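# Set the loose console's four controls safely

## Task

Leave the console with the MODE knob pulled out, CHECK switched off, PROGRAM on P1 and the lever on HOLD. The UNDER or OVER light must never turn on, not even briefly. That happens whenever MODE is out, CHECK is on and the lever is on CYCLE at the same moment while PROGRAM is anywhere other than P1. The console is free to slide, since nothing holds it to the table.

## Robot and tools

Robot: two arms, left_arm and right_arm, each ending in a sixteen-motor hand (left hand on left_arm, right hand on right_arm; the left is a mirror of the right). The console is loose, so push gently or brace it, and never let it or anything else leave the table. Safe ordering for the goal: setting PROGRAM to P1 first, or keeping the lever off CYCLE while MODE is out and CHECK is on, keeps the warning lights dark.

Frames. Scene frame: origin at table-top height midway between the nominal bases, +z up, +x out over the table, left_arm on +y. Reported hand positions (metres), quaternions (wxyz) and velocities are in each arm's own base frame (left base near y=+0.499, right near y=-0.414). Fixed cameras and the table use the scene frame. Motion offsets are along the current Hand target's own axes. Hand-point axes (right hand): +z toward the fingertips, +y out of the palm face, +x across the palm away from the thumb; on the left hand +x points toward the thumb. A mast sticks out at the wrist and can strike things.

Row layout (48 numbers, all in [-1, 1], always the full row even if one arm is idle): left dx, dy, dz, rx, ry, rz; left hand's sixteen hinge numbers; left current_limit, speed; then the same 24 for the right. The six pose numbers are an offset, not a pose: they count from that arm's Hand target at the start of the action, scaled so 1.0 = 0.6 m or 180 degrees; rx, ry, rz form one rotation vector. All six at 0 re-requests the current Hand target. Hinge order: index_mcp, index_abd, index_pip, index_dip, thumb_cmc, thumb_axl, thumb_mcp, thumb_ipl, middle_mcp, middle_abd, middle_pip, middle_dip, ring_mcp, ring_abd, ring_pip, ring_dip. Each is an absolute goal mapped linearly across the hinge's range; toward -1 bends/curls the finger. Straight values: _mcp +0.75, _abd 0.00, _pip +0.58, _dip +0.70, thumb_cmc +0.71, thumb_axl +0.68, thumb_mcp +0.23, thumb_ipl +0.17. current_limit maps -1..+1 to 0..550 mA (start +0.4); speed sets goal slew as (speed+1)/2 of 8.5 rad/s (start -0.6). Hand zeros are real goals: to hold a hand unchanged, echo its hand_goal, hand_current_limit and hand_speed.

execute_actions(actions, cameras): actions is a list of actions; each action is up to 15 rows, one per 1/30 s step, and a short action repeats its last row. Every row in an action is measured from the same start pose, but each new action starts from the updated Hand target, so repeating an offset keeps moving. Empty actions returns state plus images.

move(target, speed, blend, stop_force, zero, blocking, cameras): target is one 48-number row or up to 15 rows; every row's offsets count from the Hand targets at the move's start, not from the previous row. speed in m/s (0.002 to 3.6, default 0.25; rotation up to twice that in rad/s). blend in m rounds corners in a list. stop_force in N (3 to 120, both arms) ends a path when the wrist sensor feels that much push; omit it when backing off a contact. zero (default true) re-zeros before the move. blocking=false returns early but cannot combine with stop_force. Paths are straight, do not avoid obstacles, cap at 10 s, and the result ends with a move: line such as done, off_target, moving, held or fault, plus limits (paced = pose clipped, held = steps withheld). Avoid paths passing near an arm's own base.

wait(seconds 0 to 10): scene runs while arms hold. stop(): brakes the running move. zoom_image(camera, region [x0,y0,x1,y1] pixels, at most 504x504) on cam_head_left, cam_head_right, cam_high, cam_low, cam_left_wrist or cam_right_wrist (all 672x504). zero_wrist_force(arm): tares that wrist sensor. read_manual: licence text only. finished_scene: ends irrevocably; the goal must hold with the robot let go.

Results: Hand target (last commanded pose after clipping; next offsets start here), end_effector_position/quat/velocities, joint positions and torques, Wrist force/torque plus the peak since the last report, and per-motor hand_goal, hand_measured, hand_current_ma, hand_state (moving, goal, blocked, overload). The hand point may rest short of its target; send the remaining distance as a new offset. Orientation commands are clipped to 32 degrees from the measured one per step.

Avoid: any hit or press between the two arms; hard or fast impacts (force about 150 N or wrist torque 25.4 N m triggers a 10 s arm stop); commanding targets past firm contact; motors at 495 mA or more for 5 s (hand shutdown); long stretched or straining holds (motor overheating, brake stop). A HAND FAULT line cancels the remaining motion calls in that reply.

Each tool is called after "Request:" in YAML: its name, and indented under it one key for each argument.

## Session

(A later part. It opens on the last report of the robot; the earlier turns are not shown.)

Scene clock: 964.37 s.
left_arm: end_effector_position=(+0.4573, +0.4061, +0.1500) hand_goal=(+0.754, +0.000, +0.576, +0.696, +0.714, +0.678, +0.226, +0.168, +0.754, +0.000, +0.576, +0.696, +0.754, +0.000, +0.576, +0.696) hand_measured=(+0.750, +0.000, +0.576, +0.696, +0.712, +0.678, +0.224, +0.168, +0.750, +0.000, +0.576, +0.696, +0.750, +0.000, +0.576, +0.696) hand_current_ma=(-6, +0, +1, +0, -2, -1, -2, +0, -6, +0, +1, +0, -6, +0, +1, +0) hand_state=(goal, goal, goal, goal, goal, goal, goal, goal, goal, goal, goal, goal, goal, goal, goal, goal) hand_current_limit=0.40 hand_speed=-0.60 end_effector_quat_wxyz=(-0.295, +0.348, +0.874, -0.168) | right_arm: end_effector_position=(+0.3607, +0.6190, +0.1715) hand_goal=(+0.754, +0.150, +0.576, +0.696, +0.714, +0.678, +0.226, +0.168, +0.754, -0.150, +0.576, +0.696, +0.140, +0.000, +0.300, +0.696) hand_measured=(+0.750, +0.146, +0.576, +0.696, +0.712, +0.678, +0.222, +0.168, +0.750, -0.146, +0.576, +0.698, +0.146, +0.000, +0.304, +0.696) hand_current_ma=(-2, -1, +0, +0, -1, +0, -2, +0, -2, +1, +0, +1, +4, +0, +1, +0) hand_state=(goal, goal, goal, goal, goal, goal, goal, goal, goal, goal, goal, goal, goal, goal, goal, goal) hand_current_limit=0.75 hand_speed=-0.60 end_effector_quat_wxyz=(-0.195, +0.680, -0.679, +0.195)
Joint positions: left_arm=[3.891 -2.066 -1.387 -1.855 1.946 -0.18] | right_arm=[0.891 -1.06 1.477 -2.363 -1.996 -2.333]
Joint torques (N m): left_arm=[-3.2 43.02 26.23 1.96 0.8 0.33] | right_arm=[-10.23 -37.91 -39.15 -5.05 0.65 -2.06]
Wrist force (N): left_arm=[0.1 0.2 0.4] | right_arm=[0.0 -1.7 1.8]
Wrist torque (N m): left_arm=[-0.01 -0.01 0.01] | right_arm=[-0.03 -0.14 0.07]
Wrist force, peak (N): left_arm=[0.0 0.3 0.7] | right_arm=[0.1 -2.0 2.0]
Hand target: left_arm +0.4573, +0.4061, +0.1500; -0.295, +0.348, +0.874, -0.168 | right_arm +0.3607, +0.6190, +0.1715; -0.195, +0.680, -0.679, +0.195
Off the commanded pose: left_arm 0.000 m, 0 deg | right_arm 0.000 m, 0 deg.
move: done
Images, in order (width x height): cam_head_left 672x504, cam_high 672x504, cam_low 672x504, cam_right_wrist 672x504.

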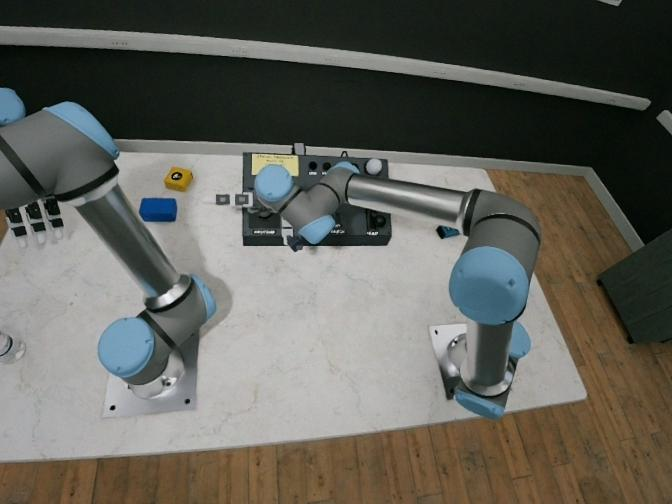

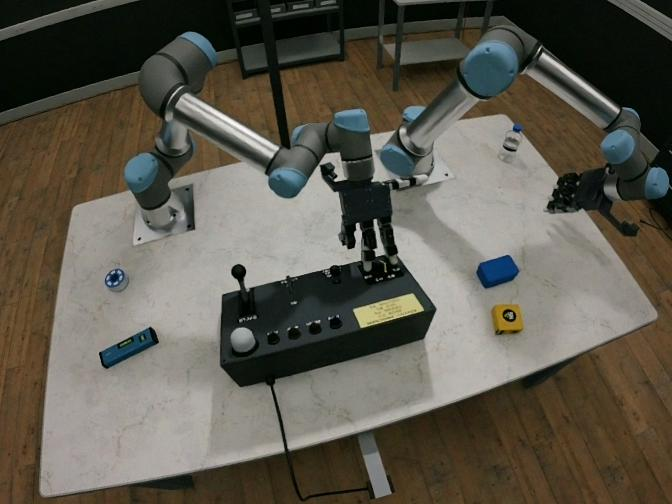

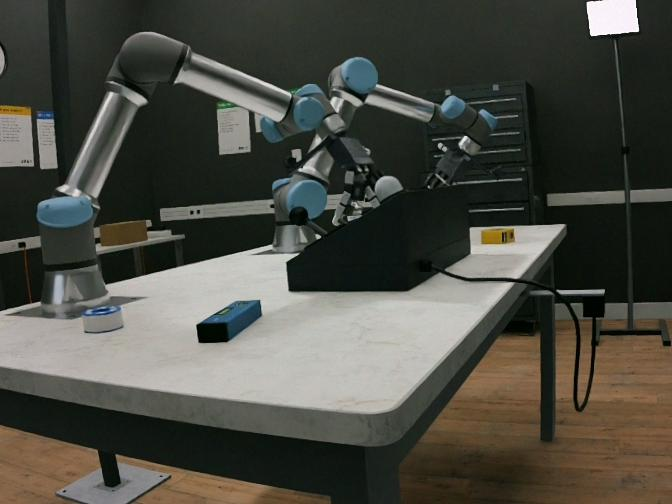

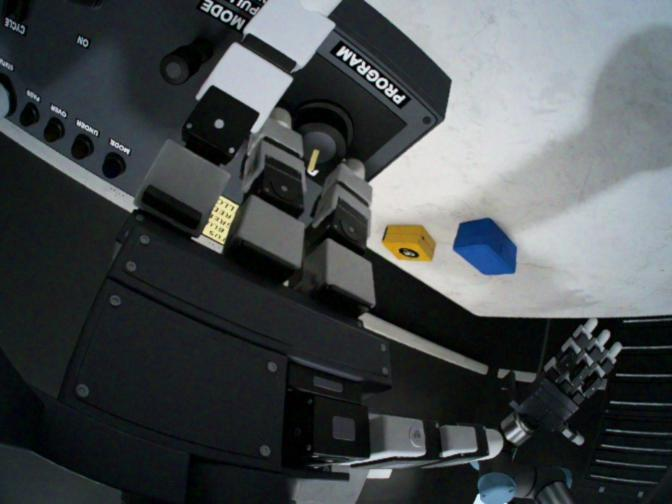

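Request:
move:
  target: [0,0,0,0,0,0,0.754,0,0.576,0.696,0.714,0.678,0.226,0.168,0.754,0,0.576,0.696,0.754,0,0.576,0.696,0.4,-0.6,0,0,0,0,0,0,0.754,-0.15,0.576,0.696,0.714,0.678,0.226,0.168,0.754,0.15,0.576,0.696,0.14,0,0.3,0.696,0.75,-0.85]
  speed: 0.05
  cameras: ["cam_right_wrist", "cam_high"]

Request:
zoom_image:
  camera: "cam_right_wrist"
  region: [225, 50, 405, 200]

Request:
zoom_image:
  camera: "cam_high"
  region: [320, 190, 420, 300]

Scene clock: 979.27 s.
left_arm: end_effector_position=(+0.4573, +0.4061, +0.1500) hand_goal=(+0.754, +0.000, +0.576, +0.696, +0.714, +0.678, +0.226, +0.168, +0.754, +0.000, +0.576, +0.696, +0.754, +0.000, +0.576, +0.696) hand_measured=(+0.750, +0.000, +0.576, +0.696, +0.712, +0.678, +0.224, +0.168, +0.750, +0.000, +0.576, +0.696, +0.750, +0.000, +0.576, +0.696) hand_current_ma=(-6, +0, +1, +0, -2, -1, -2, +0, -6, +0, +1, +0, -6, +0, +1, +0) hand_state=(goal, goal, goal, goal, goal, goal, goal, goal, goal, goal, goal, goal, goal, goal, goal, goal) hand_current_limit=0.40 hand_speed=-0.60 end_effector_quat_wxyz=(-0.295, +0.348, +0.874, -0.168) | right_arm: end_effector_position=(+0.3607, +0.6190, +0.1715) hand_goal=(+0.754, -0.150, +0.576, +0.696, +0.714, +0.678, +0.226, +0.168, +0.754, +0.150, +0.576, +0.696, +0.140, +0.000, +0.300, +0.696) hand_measured=(+0.750, +0.082, +0.576, +0.696, +0.712, +0.678, +0.222, +0.168, +0.750, -0.110, +0.576, +0.698, +0.146, +0.000, +0.304, +0.696) hand_current_ma=(-2, +481, +0, +0, -1, +0, -2, +0, -2, -481, +0, +1, +4, +0, +1, +0) hand_state=(goal, blocked, goal, goal, goal, goal, goal, goal, goal, blocked, goal, goal, goal, goal, goal, goal) hand_current_limit=0.75 hand_speed=-0.85 end_effector_quat_wxyz=(-0.195, +0.680, -0.679, +0.195)
Joint positions: left_arm=[3.891 -2.066 -1.387 -1.855 1.946 -0.18] | right_arm=[0.891 -1.06 1.477 -2.363 -1.996 -2.333]
Joint torques (N m): left_arm=[-2.86 42.84 25.21 1.94 1 0.14] | right_arm=[-7.05 -38.36 -38.55 -4.95 0.26 -2.04]
Wrist force (N): left_arm=[0.0 0.1 0.5] | right_arm=[0.0 -1.7 2.3]
Wrist torque (N m): left_arm=[-0.04 0.01 0.00] | right_arm=[-0.07 -0.14 0.07]
Wrist force, peak (N): left_arm=[-0.1 0.1 0.7] | right_arm=[0.8 -1.7 2.2]
Hand target: left_arm +0.4573, +0.4061, +0.1500; -0.295, +0.348, +0.874, -0.168 | right_arm +0.3607, +0.6190, +0.1715; -0.195, +0.680, -0.679, +0.195
Off the commanded pose: left_arm 0.000 m, 0 deg | right_arm 0.000 m, 0 deg.
move: done
Images, in order (width x height): cam_high 672x504, cam_right_wrist 672x504.

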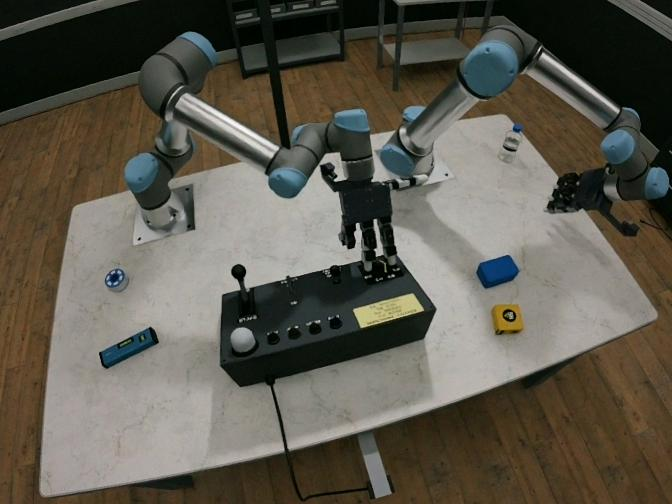

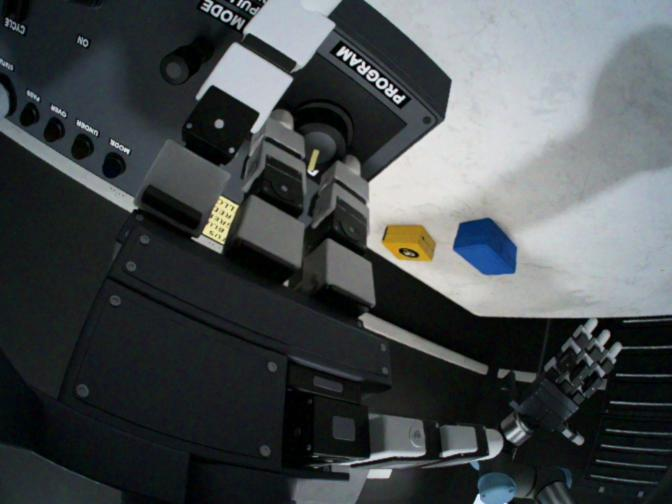

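Scaled by 2.800 from the camera's 672x504 image, which has a finer 960x720 frame.

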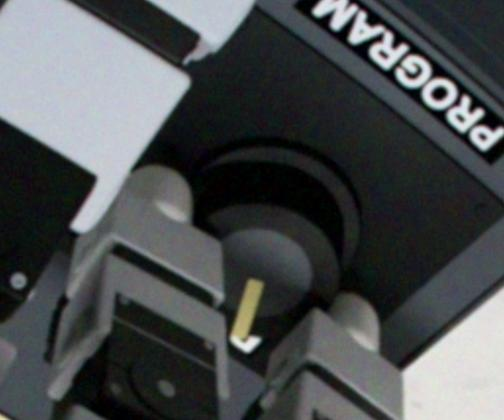

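Scaled by 4.582 from the camera's 672x504 image, which has a finer 960x720 frame.

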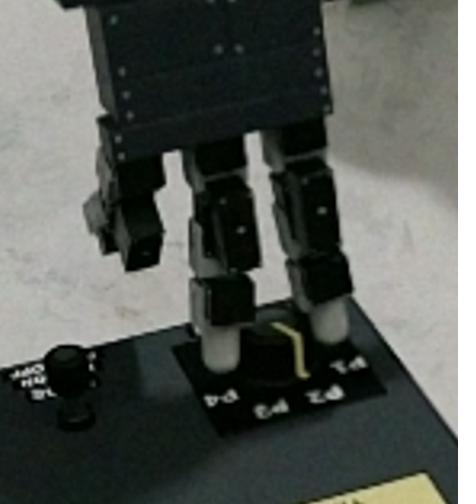

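Request:
move:
  target:
    - [0,0,0,0,0,0,0.754,0,0.576,0.696,0.714,0.678,0.226,0.168,0.754,0,0.576,0.696,0.754,0,0.576,0.696,0.4,-0.6,0.02638,-0.00232,0,0,0,-0.0667,0.754,-0.15,0.576,0.696,0.714,0.678,0.226,0.168,0.754,0.15,0.576,0.696,0.14,0,0.3,0.696,0.75,-0.85]
    - [0,0,0,0,0,0,0.754,0,0.576,0.696,0.714,0.678,0.226,0.168,0.754,0,0.576,0.696,0.754,0,0.576,0.696,0.4,-0.6,0.0517,-0.01007,0,0,0,-0.1333,0.754,-0.15,0.576,0.696,0.714,0.678,0.226,0.168,0.754,0.15,0.576,0.696,0.14,0,0.3,0.696,0.75,-0.85]
    - [0,0,0,0,0,0,0.754,0,0.576,0.696,0.714,0.678,0.226,0.168,0.754,0,0.576,0.696,0.754,0,0.576,0.696,0.4,-0.6,0.07487,-0.02293,0,0,0,-0.2,0.754,-0.15,0.576,0.696,0.714,0.678,0.226,0.168,0.754,0.15,0.576,0.696,0.14,0,0.3,0.696,0.75,-0.85]
    - [0,0,0,0,0,0,0.754,0,0.576,0.696,0.714,0.678,0.226,0.168,0.754,0,0.576,0.696,0.754,0,0.576,0.696,0.4,-0.6,0.09485,-0.0403,0,0,0,-0.2667,0.754,-0.15,0.576,0.696,0.714,0.678,0.226,0.168,0.754,0.15,0.576,0.696,0.14,0,0.3,0.696,0.75,-0.85]
  speed: 0.12
  blend: [0.003,0.003,0.003,0]
  cameras: ["cam_right_wrist", "cam_high", "cam_head_left"]

Request:
zoom_image:
  camera: "cam_right_wrist"
  region: [225, 50, 405, 200]

Request:
zoom_image:
  camera: "cam_high"
  region: [320, 190, 420, 300]

Scene clock: 1014.83 s.
left_arm: end_effector_position=(+0.4573, +0.4061, +0.1500) hand_goal=(+0.754, +0.000, +0.576, +0.696, +0.714, +0.678, +0.226, +0.168, +0.754, +0.000, +0.576, +0.696, +0.754, +0.000, +0.576, +0.696) hand_measured=(+0.750, +0.000, +0.576, +0.696, +0.712, +0.678, +0.224, +0.168, +0.750, +0.000, +0.576, +0.696, +0.750, +0.000, +0.576, +0.696) hand_current_ma=(-6, +0, +1, +0, -2, -1, -2, +0, -6, +0, +1, +0, -6, +0, +1, +0) hand_state=(goal, goal, goal, goal, goal, goal, goal, goal, goal, goal, goal, goal, goal, goal, goal, goal) hand_current_limit=0.40 hand_speed=-0.60 end_effector_quat_wxyz=(-0.295, +0.348, +0.874, -0.168) | right_arm: end_effector_position=(+0.3812, +0.5621, +0.1843) hand_goal=(+0.754, -0.150, +0.576, +0.696, +0.714, +0.678, +0.226, +0.168, +0.754, +0.150, +0.576, +0.696, +0.140, +0.000, +0.300, +0.696) hand_measured=(+0.826, +0.038, +0.626, +0.722, +0.712, +0.678, +0.222, +0.168, +0.682, -0.040, +0.534, +0.676, +0.146, +0.000, +0.304, +0.696) hand_current_ma=(+178, +481, +92, +33, -1, +0, -2, +0, -171, -481, -71, -24, +4, +0, +1, +0) hand_state=(blocked, blocked, blocked, blocked, goal, goal, goal, goal, blocked, blocked, blocked, blocked, goal, goal, goal, goal) hand_current_limit=0.75 hand_speed=-0.85 end_effector_quat_wxyz=(-0.099, +0.897, -0.344, +0.258)
Joint positions: left_arm=[3.891 -2.066 -1.387 -1.855 1.946 -0.18] | right_arm=[0.891 -1.028 1.406 -2.325 -1.996 -3.171]
Joint torques (N m): left_arm=[-2.67 42.44 26.04 2.08 0.9 0.29] | right_arm=[11.31 -42.08 -40.43 -1.51 0.04 -2.6]
Wrist force (N): left_arm=[0.0 0.2 0.5] | right_arm=[1.6 -1.5 6.4]
Wrist torque (N m): left_arm=[-0.03 0.00 0.01] | right_arm=[-0.30 -0.14 0.21]
Wrist force, peak (N): left_arm=[-0.1 0.0 0.8] | right_arm=[1.4 -1.6 6.8]
Hand target: left_arm +0.4573, +0.4061, +0.1500; -0.295, +0.348, +0.874, -0.168 | right_arm +0.3812, +0.5621, +0.1843; -0.099, +0.897, -0.344, +0.258
Off the commanded pose: left_arm 0.000 m, 0 deg | right_arm 0.000 m, 0 deg.
move: done
Images, in order (width x height): cam_head_left 672x504, cam_high 672x504, cam_right_wrist 672x504.

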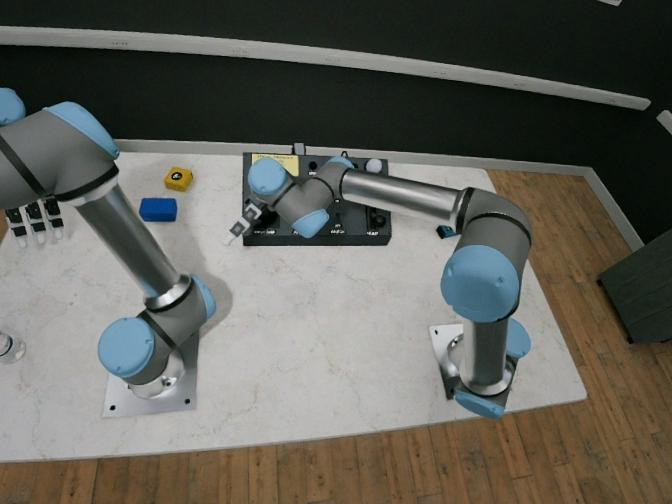

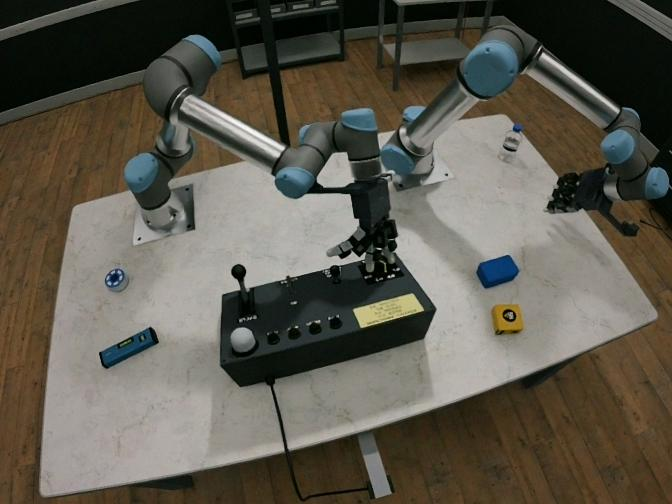

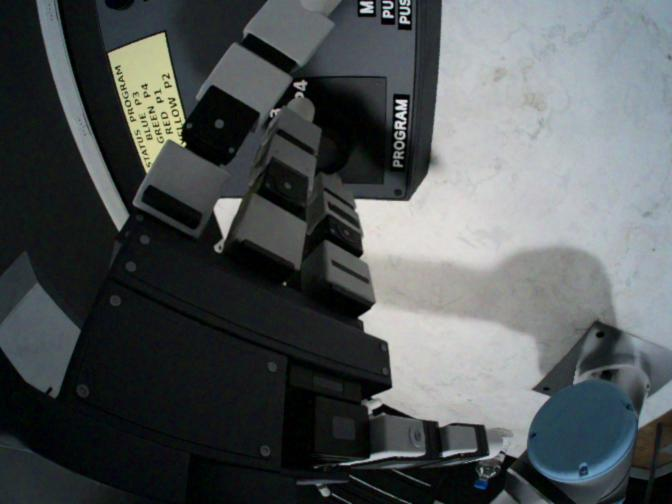

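Scaled by 2.800 from the camera's 672x504 image, which has a finer 960x720 frame.

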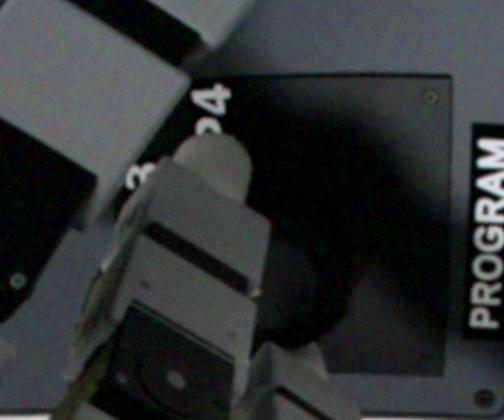

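Scaled by 4.582 from the camera's 672x504 image, which has a finer 960x720 frame.

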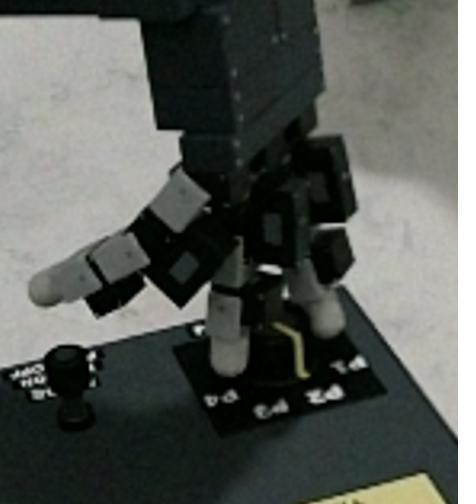

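Request:
move:
  target:
    - [0,0,0,0,0,0,0.754,0,0.576,0.696,0.714,0.678,0.226,0.168,0.754,0,0.576,0.696,0.754,0,0.576,0.696,0.4,-0.6,0,0,0,0,0,0,0.754,0.2,0.576,0.696,0.714,0.678,0.226,0.168,0.754,-0.2,0.576,0.696,0.14,0,0.3,0.696,0.75,-0.85]
    - [0,0,0,0,0,0,0.754,0,0.576,0.696,0.714,0.678,0.226,0.168,0.754,0,0.576,0.696,0.754,0,0.576,0.696,0.4,-0.6,-0.02628,-0.00322,0,0,0,0.0667,0.754,0.2,0.576,0.696,0.714,0.678,0.226,0.168,0.754,-0.2,0.576,0.696,0.14,0,0.3,0.696,0.75,-0.85]
    - [0,0,0,0,0,0,0.754,0,0.576,0.696,0.714,0.678,0.226,0.168,0.754,0,0.576,0.696,0.754,0,0.576,0.696,0.4,-0.6,-0.05133,-0.01183,0,0,0,0.1333,0.754,0.2,0.576,0.696,0.714,0.678,0.226,0.168,0.754,-0.2,0.576,0.696,0.14,0,0.3,0.696,0.75,-0.85]
    - [0,0,0,0,0,0,0.754,0,0.576,0.696,0.714,0.678,0.226,0.168,0.754,0,0.576,0.696,0.754,0,0.576,0.696,0.4,-0.6,-0.07403,-0.02547,0,0,0,0.2,0.754,0.2,0.576,0.696,0.714,0.678,0.226,0.168,0.754,-0.2,0.576,0.696,0.14,0,0.3,0.696,0.75,-0.85]
    - [0,0,0,0,0,0,0.754,0,0.576,0.696,0.714,0.678,0.226,0.168,0.754,0,0.576,0.696,0.754,0,0.576,0.696,0.4,-0.6,-0.09342,-0.04353,0,0,0,0.2667,0.754,0.2,0.576,0.696,0.714,0.678,0.226,0.168,0.754,-0.2,0.576,0.696,0.14,0,0.3,0.696,0.75,-0.85]
  speed: 0.12
  blend: [0,0.003,0.003,0.003,0]
  cameras: ["cam_right_wrist", "cam_high"]

Request:
zoom_image:
  camera: "cam_right_wrist"
  region: [225, 50, 405, 200]

Request:
zoom_image:
  camera: "cam_high"
  region: [320, 190, 420, 300]

Scene clock: 1075.43 s.
left_arm: end_effector_position=(+0.4573, +0.4061, +0.1500) hand_goal=(+0.754, +0.000, +0.576, +0.696, +0.714, +0.678, +0.226, +0.168, +0.754, +0.000, +0.576, +0.696, +0.754, +0.000, +0.576, +0.696) hand_measured=(+0.750, +0.000, +0.576, +0.696, +0.712, +0.678, +0.224, +0.168, +0.750, +0.000, +0.576, +0.696, +0.750, +0.000, +0.576, +0.696) hand_current_ma=(-6, +0, +1, +0, -2, -1, -2, +0, -6, +0, +1, +0, -6, +0, +1, +0) hand_state=(goal, goal, goal, goal, goal, goal, goal, goal, goal, goal, goal, goal, goal, goal, goal, goal) hand_current_limit=0.40 hand_speed=-0.60 end_effector_quat_wxyz=(-0.295, +0.348, +0.874, -0.168) | right_arm: end_effector_position=(+0.3607, +0.6190, +0.1715) hand_goal=(+0.754, +0.200, +0.576, +0.696, +0.714, +0.678, +0.226, +0.168, +0.754, -0.200, +0.576, +0.696, +0.140, +0.000, +0.300, +0.696) hand_measured=(+0.750, +0.198, +0.578, +0.698, +0.712, +0.678, +0.222, +0.168, +0.744, -0.196, +0.572, +0.692, +0.146, +0.000, +0.304, +0.696) hand_current_ma=(-2, -1, +0, +1, -1, +0, -2, +0, -9, +2, -3, -1, +4, +0, +1, +0) hand_state=(goal, goal, goal, goal, goal, goal, goal, goal, goal, goal, goal, goal, goal, goal, goal, goal) hand_current_limit=0.75 hand_speed=-0.85 end_effector_quat_wxyz=(-0.195, +0.680, -0.679, +0.195)
Joint positions: left_arm=[3.891 -2.066 -1.387 -1.855 1.946 -0.18] | right_arm=[0.891 -1.06 1.477 -2.363 -1.996 -2.333]
Joint torques (N m): left_arm=[-2.19 43.2 25.54 2.03 0.98 0.39] | right_arm=[8.95 -55.67 -11.21 -5.07 -1.99 2.12]
Wrist force (N): left_arm=[0.1 0.3 0.4] | right_arm=[-0.1 -1.5 1.8]
Wrist torque (N m): left_arm=[0.00 -0.01 0.01] | right_arm=[0.00 -0.13 -0.08]
Wrist force, peak (N): left_arm=[0.1 0.2 0.8] | right_arm=[1.7 -1.2 6.7]
Hand target: left_arm +0.4573, +0.4061, +0.1500; -0.295, +0.348, +0.874, -0.168 | right_arm +0.3607, +0.6190, +0.1715; -0.195, +0.680, -0.679, +0.195
Off the commanded pose: left_arm 0.000 m, 0 deg | right_arm 0.000 m, 0 deg.
move: done
Images, in order (width x height): cam_high 672x504, cam_right_wrist 672x504.

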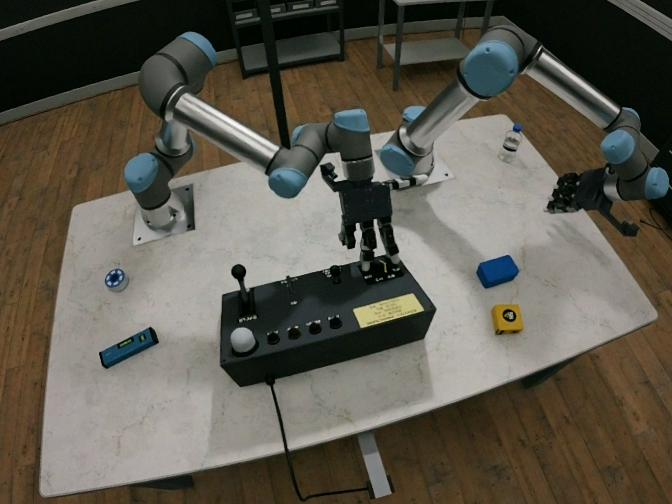

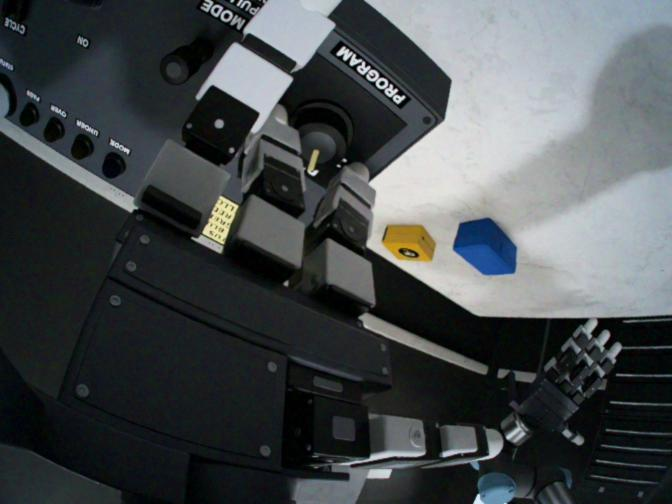

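Scaled by 2.800 from the camera's 672x504 image, which has a finer 960x720 frame.

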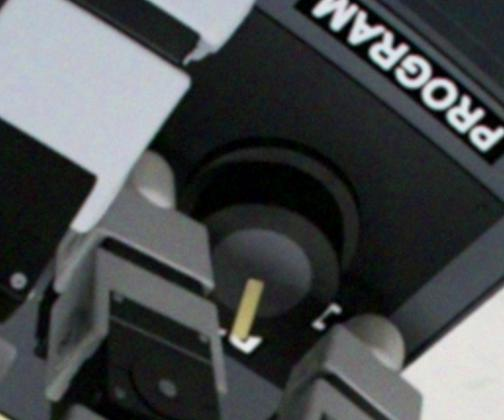

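Scaled by 4.582 from the camera's 672x504 image, which has a finer 960x720 frame.

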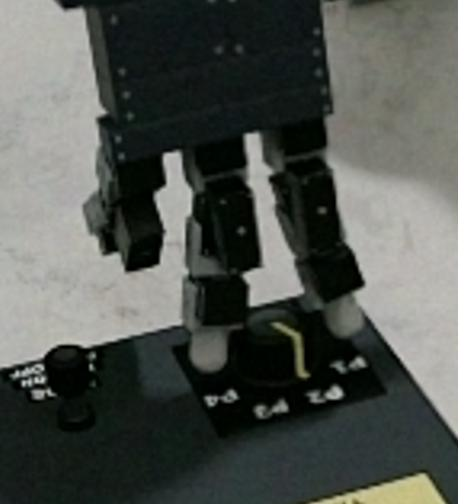

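Request:
move:
  target:
    - [0,0,0,0,0,0,0.754,0,0.576,0.696,0.714,0.678,0.226,0.168,0.754,0,0.576,0.696,0.754,0,0.576,0.696,0.4,-0.6,0,0,0,0,0,0,0.754,-0.15,0.576,0.696,0.714,0.678,0.226,0.168,0.754,0.15,0.576,0.696,0.14,0,0.3,0.696,0.78,-0.85]
    - [0,0,0,0,0,0,0.754,0,0.576,0.696,0.714,0.678,0.226,0.168,0.754,0,0.576,0.696,0.754,0,0.576,0.696,0.4,-0.6,0,0,0,0,0,0,0.6,-0.15,0.576,0.696,0.714,0.678,0.226,0.168,0.9,0.15,0.576,0.696,0.14,0,0.3,0.696,0.78,-0.85]
  speed: 0.1
  cameras: ["cam_right_wrist", "cam_high"]

Request:
zoom_image:
  camera: "cam_right_wrist"
  region: [225, 50, 405, 200]

Request:
zoom_image:
  camera: "cam_high"
  region: [320, 190, 420, 300]

Scene clock: 1087.00 s.
left_arm: end_effector_position=(+0.4573, +0.4061, +0.1500) hand_goal=(+0.754, +0.000, +0.576, +0.696, +0.714, +0.678, +0.226, +0.168, +0.754, +0.000, +0.576, +0.696, +0.754, +0.000, +0.576, +0.696) hand_measured=(+0.750, +0.000, +0.576, +0.696, +0.712, +0.678, +0.224, +0.168, +0.750, +0.000, +0.576, +0.696, +0.750, +0.000, +0.576, +0.696) hand_current_ma=(-6, +0, +1, +0, -2, -1, -2, +0, -6, +0, +1, +0, -6, +0, +1, +0) hand_state=(goal, goal, goal, goal, goal, goal, goal, goal, goal, goal, goal, goal, goal, goal, goal, goal) hand_current_limit=0.40 hand_speed=-0.60 end_effector_quat_wxyz=(-0.295, +0.348, +0.874, -0.168) | right_arm: end_effector_position=(+0.3607, +0.6190, +0.1715) hand_goal=(+0.600, -0.150, +0.576, +0.696, +0.714, +0.678, +0.226, +0.168, +0.900, +0.150, +0.576, +0.696, +0.140, +0.000, +0.300, +0.696) hand_measured=(+0.704, +0.082, +0.610, +0.712, +0.712, +0.678, +0.222, +0.168, +0.910, +0.110, +0.584, +0.700, +0.146, +0.000, +0.304, +0.696) hand_current_ma=(+305, +489, +49, +15, -1, +0, -2, +0, +10, -55, +6, +2, +4, +0, +1, +0) hand_state=(blocked, blocked, blocked, goal, goal, goal, goal, goal, goal, blocked, goal, goal, goal, goal, goal, goal) hand_current_limit=0.78 hand_speed=-0.85 end_effector_quat_wxyz=(-0.195, +0.680, -0.679, +0.195)
Joint positions: left_arm=[3.891 -2.066 -1.387 -1.855 1.946 -0.18] | right_arm=[0.891 -1.06 1.477 -2.363 -1.996 -2.333]
Joint torques (N m): left_arm=[-3.51 43.33 24.56 2.23 0.8 0.4] | right_arm=[7.22 -49.02 -15.51 0.39 0.3 1.35]
Wrist force (N): left_arm=[0.1 -0.1 0.4] | right_arm=[-5.1 -6.7 1.3]
Wrist torque (N m): left_arm=[-0.06 -0.01 0.02] | right_arm=[0.32 -0.64 -0.39]
Wrist force, peak (N): left_arm=[-0.1 0.1 0.7] | right_arm=[-5.2 -7.0 1.5]
Hand target: left_arm +0.4573, +0.4061, +0.1500; -0.295, +0.348, +0.874, -0.168 | right_arm +0.3607, +0.6190, +0.1715; -0.195, +0.680, -0.679, +0.195
Off the commanded pose: left_arm 0.000 m, 0 deg | right_arm 0.000 m, 0 deg.
move: done
Images, in order (width x height): cam_high 672x504, cam_right_wrist 672x504.

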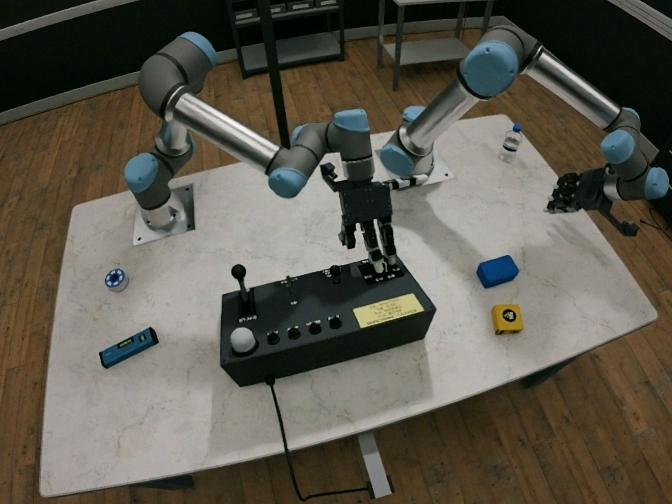

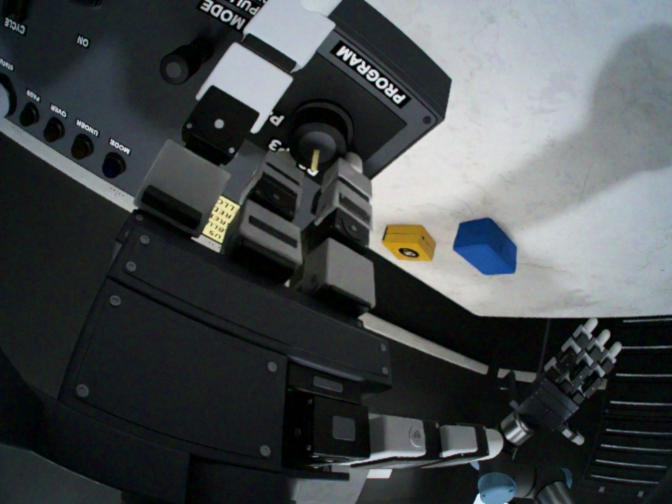

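Scaled by 2.800 from the camera's 672x504 image, which has a finer 960x720 frame.

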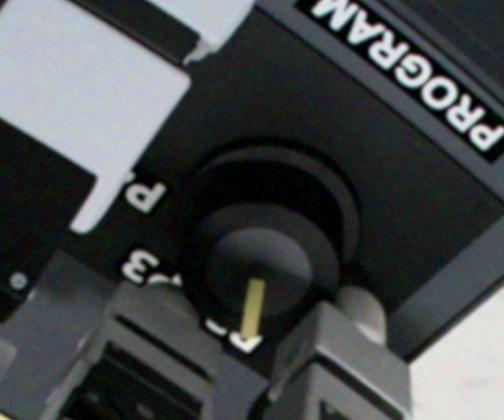

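Scaled by 4.582 from the camera's 672x504 image, which has a finer 960x720 frame.

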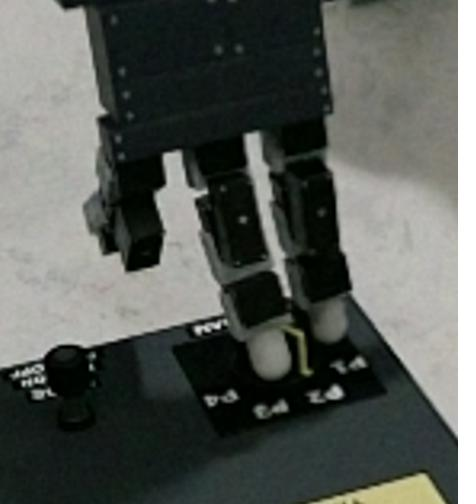

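Request:
move:
  target: [0,0,0,0,0,0,0.754,0,0.576,0.696,0.714,0.678,0.226,0.168,0.754,0,0.576,0.696,0.754,0,0.576,0.696,0.4,-0.6,0,0,0,0,0,0,0.48,-0.15,0.576,0.696,0.714,0.678,0.226,0.168,0.9,0.15,0.576,0.696,0.14,0,0.3,0.696,0.78,-0.85]
  speed: 0.1
  cameras: ["cam_right_wrist", "cam_high"]

Request:
zoom_image:
  camera: "cam_right_wrist"
  region: [225, 50, 405, 200]

Request:
zoom_image:
  camera: "cam_high"
  region: [320, 190, 420, 300]

Scene clock: 1128.17 s.
left_arm: end_effector_position=(+0.4573, +0.4061, +0.1500) hand_goal=(+0.754, +0.000, +0.576, +0.696, +0.714, +0.678, +0.226, +0.168, +0.754, +0.000, +0.576, +0.696, +0.754, +0.000, +0.576, +0.696) hand_measured=(+0.750, +0.000, +0.576, +0.696, +0.712, +0.678, +0.224, +0.168, +0.750, +0.000, +0.576, +0.696, +0.750, +0.000, +0.576, +0.696) hand_current_ma=(-6, +0, +1, +0, -2, -1, -2, +0, -6, +0, +1, +0, -6, +0, +1, +0) hand_state=(goal, goal, goal, goal, goal, goal, goal, goal, goal, goal, goal, goal, goal, goal, goal, goal) hand_current_limit=0.40 hand_speed=-0.60 end_effector_quat_wxyz=(-0.295, +0.348, +0.874, -0.168) | right_arm: end_effector_position=(+0.3607, +0.6190, +0.1715) hand_goal=(+0.480, -0.150, +0.576, +0.696, +0.714, +0.678, +0.226, +0.168, +0.900, +0.150, +0.576, +0.696, +0.140, +0.000, +0.300, +0.696) hand_measured=(+0.694, +0.082, +0.622, +0.718, +0.712, +0.678, +0.222, +0.168, +0.910, +0.110, +0.584, +0.700, +0.146, +0.000, +0.304, +0.696) hand_current_ma=(+489, +489, +80, +25, -1, +0, -2, +0, +10, -54, +6, +2, +4, +0, +1, +0) hand_state=(blocked, blocked, blocked, blocked, goal, goal, goal, goal, goal, blocked, goal, goal, goal, goal, goal, goal) hand_current_limit=0.78 hand_speed=-0.85 end_effector_quat_wxyz=(-0.195, +0.680, -0.679, +0.195)
Joint positions: left_arm=[3.891 -2.066 -1.387 -1.855 1.946 -0.18] | right_arm=[0.891 -1.06 1.477 -2.363 -1.996 -2.333]
Joint torques (N m): left_arm=[-2.6 44.13 25.48 2.12 0.92 0.36] | right_arm=[-1.57 -42.99 -24.65 1.03 0.37 -1.21]
Wrist force (N): left_arm=[0.4 0.2 0.5] | right_arm=[-5.0 -8.2 2.1]
Wrist torque (N m): left_arm=[-0.02 -0.04 0.03] | right_arm=[0.29 -0.65 -0.37]
Wrist force, peak (N): left_arm=[0.0 0.4 0.7] | right_arm=[-5.1 -8.3 1.9]
Hand target: left_arm +0.4573, +0.4061, +0.1500; -0.295, +0.348, +0.874, -0.168 | right_arm +0.3607, +0.6190, +0.1715; -0.195, +0.680, -0.679, +0.195
Off the commanded pose: left_arm 0.000 m, 0 deg | right_arm 0.000 m, 0 deg.
move: done
Images, in order (width x height): cam_high 672x504, cam_right_wrist 672x504.

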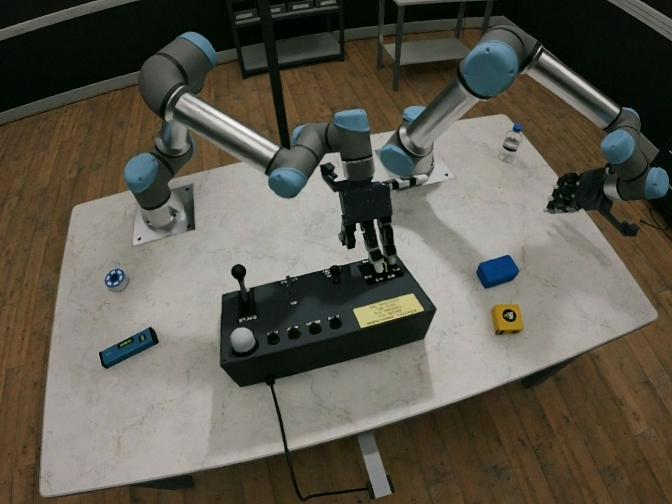

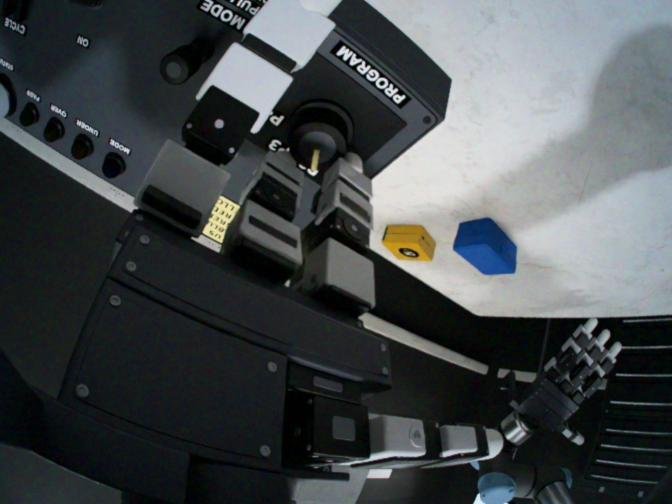

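Scaled by 2.800 from the camera's 672x504 image, which has a finer 960x720 frame.

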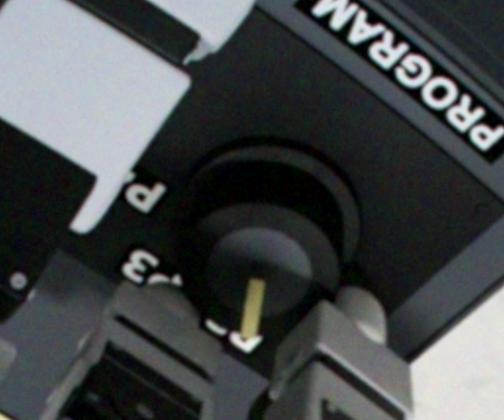

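Scaled by 4.582 from the camera's 672x504 image, which has a finer 960x720 frame.

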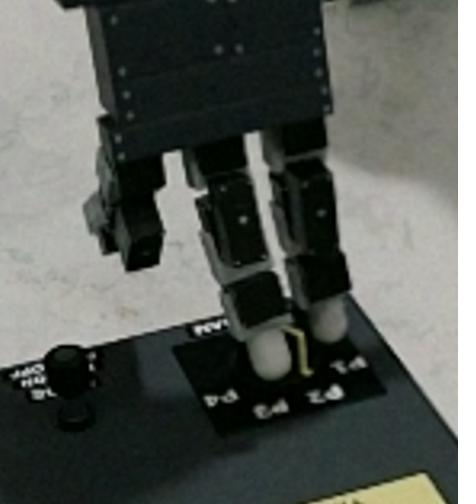

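Request:
move:
  target:
    - [0,0,0,0,0,0,0.754,0,0.576,0.696,0.714,0.678,0.226,0.168,0.754,0,0.576,0.696,0.754,0,0.576,0.696,0.4,-0.6,0,0,0,0,0,0,0.7,0.2,0.576,0.696,0.714,0.678,0.226,0.168,0.9,-0.25,0.576,0.696,0.14,0,0.3,0.696,0.75,-0.8]
    - [0,0,0,0,0,0,0.754,0,0.576,0.696,0.714,0.678,0.226,0.168,0.754,0,0.576,0.696,0.754,0,0.576,0.696,0.4,-0.6,0,0,0,0,0,0,0.754,0.2,0.576,0.696,0.714,0.678,0.226,0.168,0.754,-0.2,0.576,0.696,0.14,0,0.3,0.696,0.75,-0.8]
  speed: 0.1
  cameras: ["cam_right_wrist", "cam_high"]

Request:
zoom_image:
  camera: "cam_right_wrist"
  region: [225, 50, 405, 200]

Request:
zoom_image:
  camera: "cam_high"
  region: [320, 190, 420, 300]

Scene clock: 1329.17 s.
left_arm: end_effector_position=(+0.4573, +0.4061, +0.1500) hand_goal=(+0.754, +0.000, +0.576, +0.696, +0.714, +0.678, +0.226, +0.168, +0.754, +0.000, +0.576, +0.696, +0.754, +0.000, +0.576, +0.696) hand_measured=(+0.750, +0.000, +0.576, +0.696, +0.712, +0.678, +0.224, +0.168, +0.750, +0.000, +0.576, +0.696, +0.750, +0.000, +0.576, +0.696) hand_current_ma=(-6, +0, +1, +0, -2, -1, -2, +0, -6, +0, +1, +0, -6, +0, +1, +0) hand_state=(goal, goal, goal, goal, goal, goal, goal, goal, goal, goal, goal, goal, goal, goal, goal, goal) hand_current_limit=0.40 hand_speed=-0.60 end_effector_quat_wxyz=(-0.295, +0.348, +0.874, -0.168) | right_arm: end_effector_position=(+0.3607, +0.6190, +0.1715) hand_goal=(+0.754, +0.200, +0.576, +0.696, +0.714, +0.678, +0.226, +0.168, +0.754, -0.200, +0.576, +0.696, +0.140, +0.000, +0.300, +0.696) hand_measured=(+0.742, +0.196, +0.578, +0.698, +0.712, +0.678, +0.222, +0.168, +0.750, -0.202, +0.576, +0.698, +0.146, +0.000, +0.304, +0.696) hand_current_ma=(-13, -2, +0, +1, -1, +0, -2, +0, -2, -1, +0, +1, +4, +0, +1, +0) hand_state=(goal, goal, goal, goal, goal, goal, goal, goal, goal, goal, goal, goal, goal, goal, goal, goal) hand_current_limit=0.75 hand_speed=-0.80 end_effector_quat_wxyz=(-0.195, +0.680, -0.679, +0.195)
Joint positions: left_arm=[3.891 -2.066 -1.387 -1.855 1.946 -0.18] | right_arm=[0.891 -1.06 1.477 -2.363 -1.996 -2.333]
Joint torques (N m): left_arm=[-3.63 43.92 26.1 2.28 1.03 0.38] | right_arm=[-6.84 -41.45 -36.46 -4.67 -0.14 -1.8]
Wrist force (N): left_arm=[-0.2 0.0 0.6] | right_arm=[0.1 -1.6 1.7]
Wrist torque (N m): left_arm=[-0.05 0.05 -0.02] | right_arm=[-0.01 -0.15 -0.06]
Wrist force, peak (N): left_arm=[0.0 0.5 0.7] | right_arm=[-6.4 -7.5 2.0]
Hand target: left_arm +0.4573, +0.4061, +0.1500; -0.295, +0.348, +0.874, -0.168 | right_arm +0.3607, +0.6190, +0.1715; -0.195, +0.680, -0.679, +0.195
Off the commanded pose: left_arm 0.000 m, 0 deg | right_arm 0.000 m, 0 deg.
move: done
Images, in order (width x height): cam_high 672x504, cam_right_wrist 672x504.

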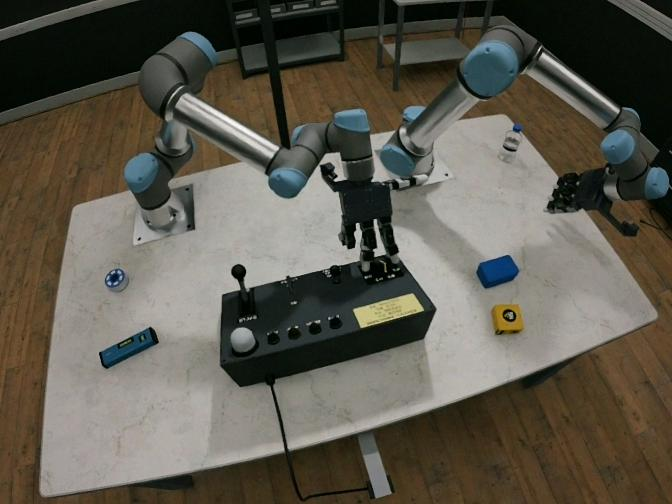

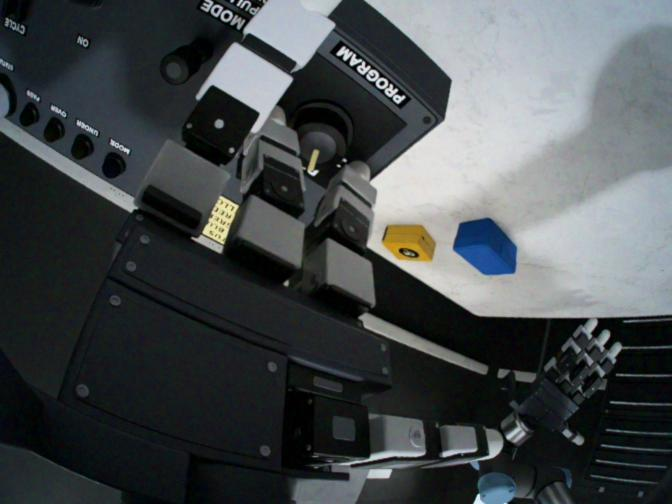

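Scaled by 2.800 from the camera's 672x504 image, which has a finer 960x720 frame.

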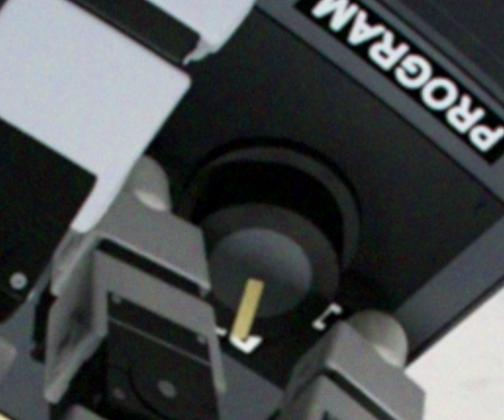

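Scaled by 4.582 from the camera's 672x504 image, which has a finer 960x720 frame.

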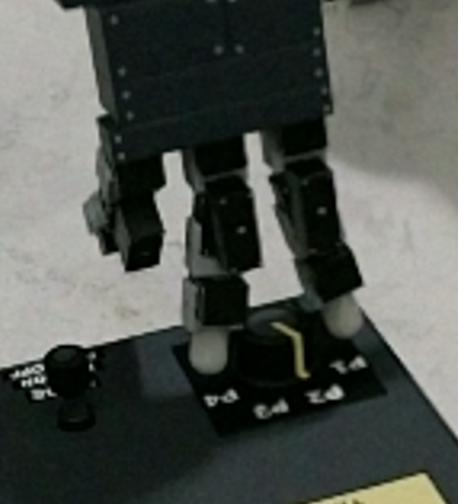

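Request:
move:
  target: [0,0,0,0,0,0,0.754,0,0.576,0.696,0.714,0.678,0.226,0.168,0.754,0,0.576,0.696,0.754,0,0.576,0.696,0.4,-0.6,0,0,0.0167,0,0,0,0.754,0.2,0.576,0.696,0.714,0.678,0.226,0.168,0.754,-0.2,0.576,0.696,0.14,0,0.3,0.696,0.75,-0.8]
  speed: 0.01
  stop_force: 4
  cameras: ["cam_right_wrist", "cam_high"]

Request:
zoom_image:
  camera: "cam_high"
  region: [320, 190, 420, 300]

Scene clock: 1344.73 s.
left_arm: end_effector_position=(+0.4573, +0.4061, +0.1500) hand_goal=(+0.754, +0.000, +0.576, +0.696, +0.714, +0.678, +0.226, +0.168, +0.754, +0.000, +0.576, +0.696, +0.754, +0.000, +0.576, +0.696) hand_measured=(+0.750, +0.000, +0.576, +0.696, +0.712, +0.678, +0.224, +0.168, +0.750, +0.000, +0.576, +0.696, +0.750, +0.000, +0.576, +0.696) hand_current_ma=(-6, +0, +1, +0, -2, -1, -2, +0, -6, +0, +1, +0, -6, +0, +1, +0) hand_state=(goal, goal, goal, goal, goal, goal, goal, goal, goal, goal, goal, goal, goal, goal, goal, goal) hand_current_limit=0.40 hand_speed=-0.60 end_effector_quat_wxyz=(-0.295, +0.348, +0.874, -0.168) | right_arm: end_effector_position=(+0.3646, +0.6190, +0.1654) hand_goal=(+0.754, +0.200, +0.576, +0.696, +0.714, +0.678, +0.226, +0.168, +0.754, -0.200, +0.576, +0.696, +0.140, +0.000, +0.300, +0.696) hand_measured=(+0.742, +0.196, +0.578, +0.698, +0.712, +0.678, +0.222, +0.168, +0.752, -0.202, +0.576, +0.692, +0.146, +0.000, +0.304, +0.696) hand_current_ma=(-13, -2, +0, +1, -1, +0, -2, +0, -1, -1, +0, -3, +4, +0, +1, +0) hand_state=(goal, goal, goal, goal, goal, goal, goal, goal, goal, goal, goal, goal, goal, goal, goal, goal) hand_current_limit=0.75 hand_speed=-0.80 end_effector_quat_wxyz=(-0.195, +0.680, -0.679, +0.195)
Joint positions: left_arm=[3.891 -2.066 -1.387 -1.855 1.946 -0.18] | right_arm=[0.886 -1.05 1.478 -2.376 -1.994 -2.338]
Joint torques (N m): left_arm=[-3.99 44.17 26.53 2.12 0.93 0.5] | right_arm=[6.63 -51.85 -26.34 -0.21 -1.53 2.19]
Wrist force (N): left_arm=[0.1 0.2 0.3] | right_arm=[0.3 -2.6 -2.9]
Wrist torque (N m): left_arm=[0.00 -0.01 0.01] | right_arm=[0.35 -0.04 0.06]
Wrist force, peak (N): left_arm=[-0.2 0.4 0.8] | right_arm=[0.5 -3.0 -6.1]
Hand target: left_arm +0.4573, +0.4061, +0.1500; -0.295, +0.348, +0.874, -0.168 | right_arm +0.3646, +0.6190, +0.1654; -0.195, +0.680, -0.679, +0.195 (not the last commanded pose)
Off the commanded pose: left_arm 0.000 m, 0 deg | right_arm 0.003 m, 0 deg.
move: contact (right_arm)
Images, in order (width x height): cam_high 672x504, cam_right_wrist 672x504.

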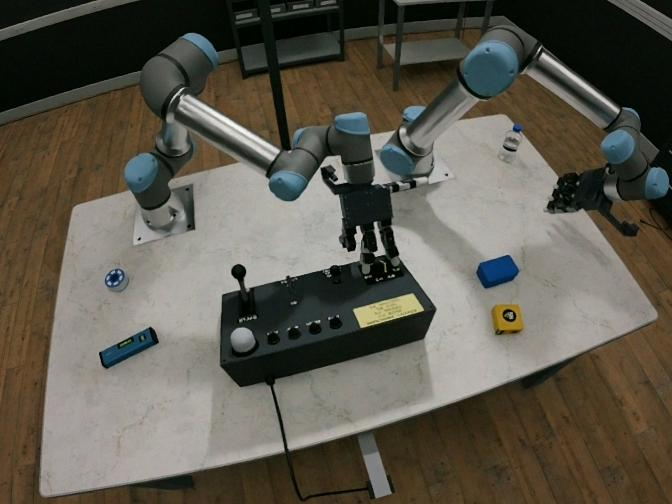

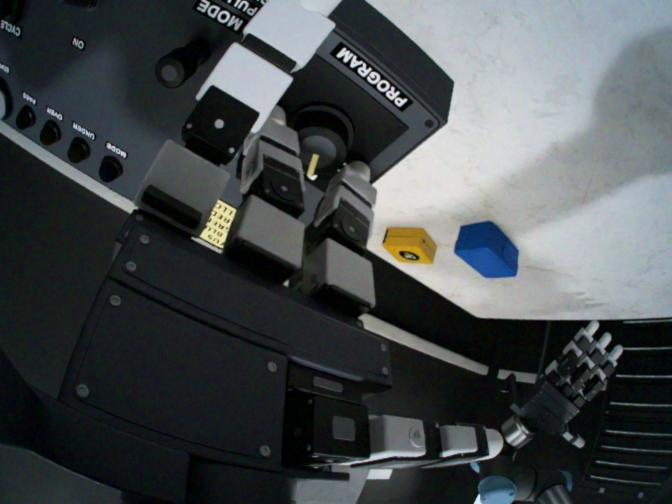

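Scaled by 4.582 from the camera's 672x504 image, which has a finer 960x720 frame.

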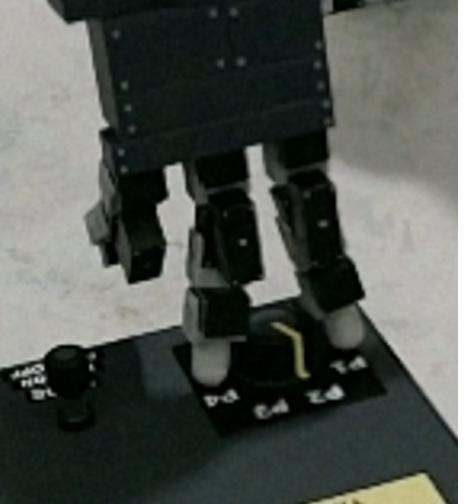

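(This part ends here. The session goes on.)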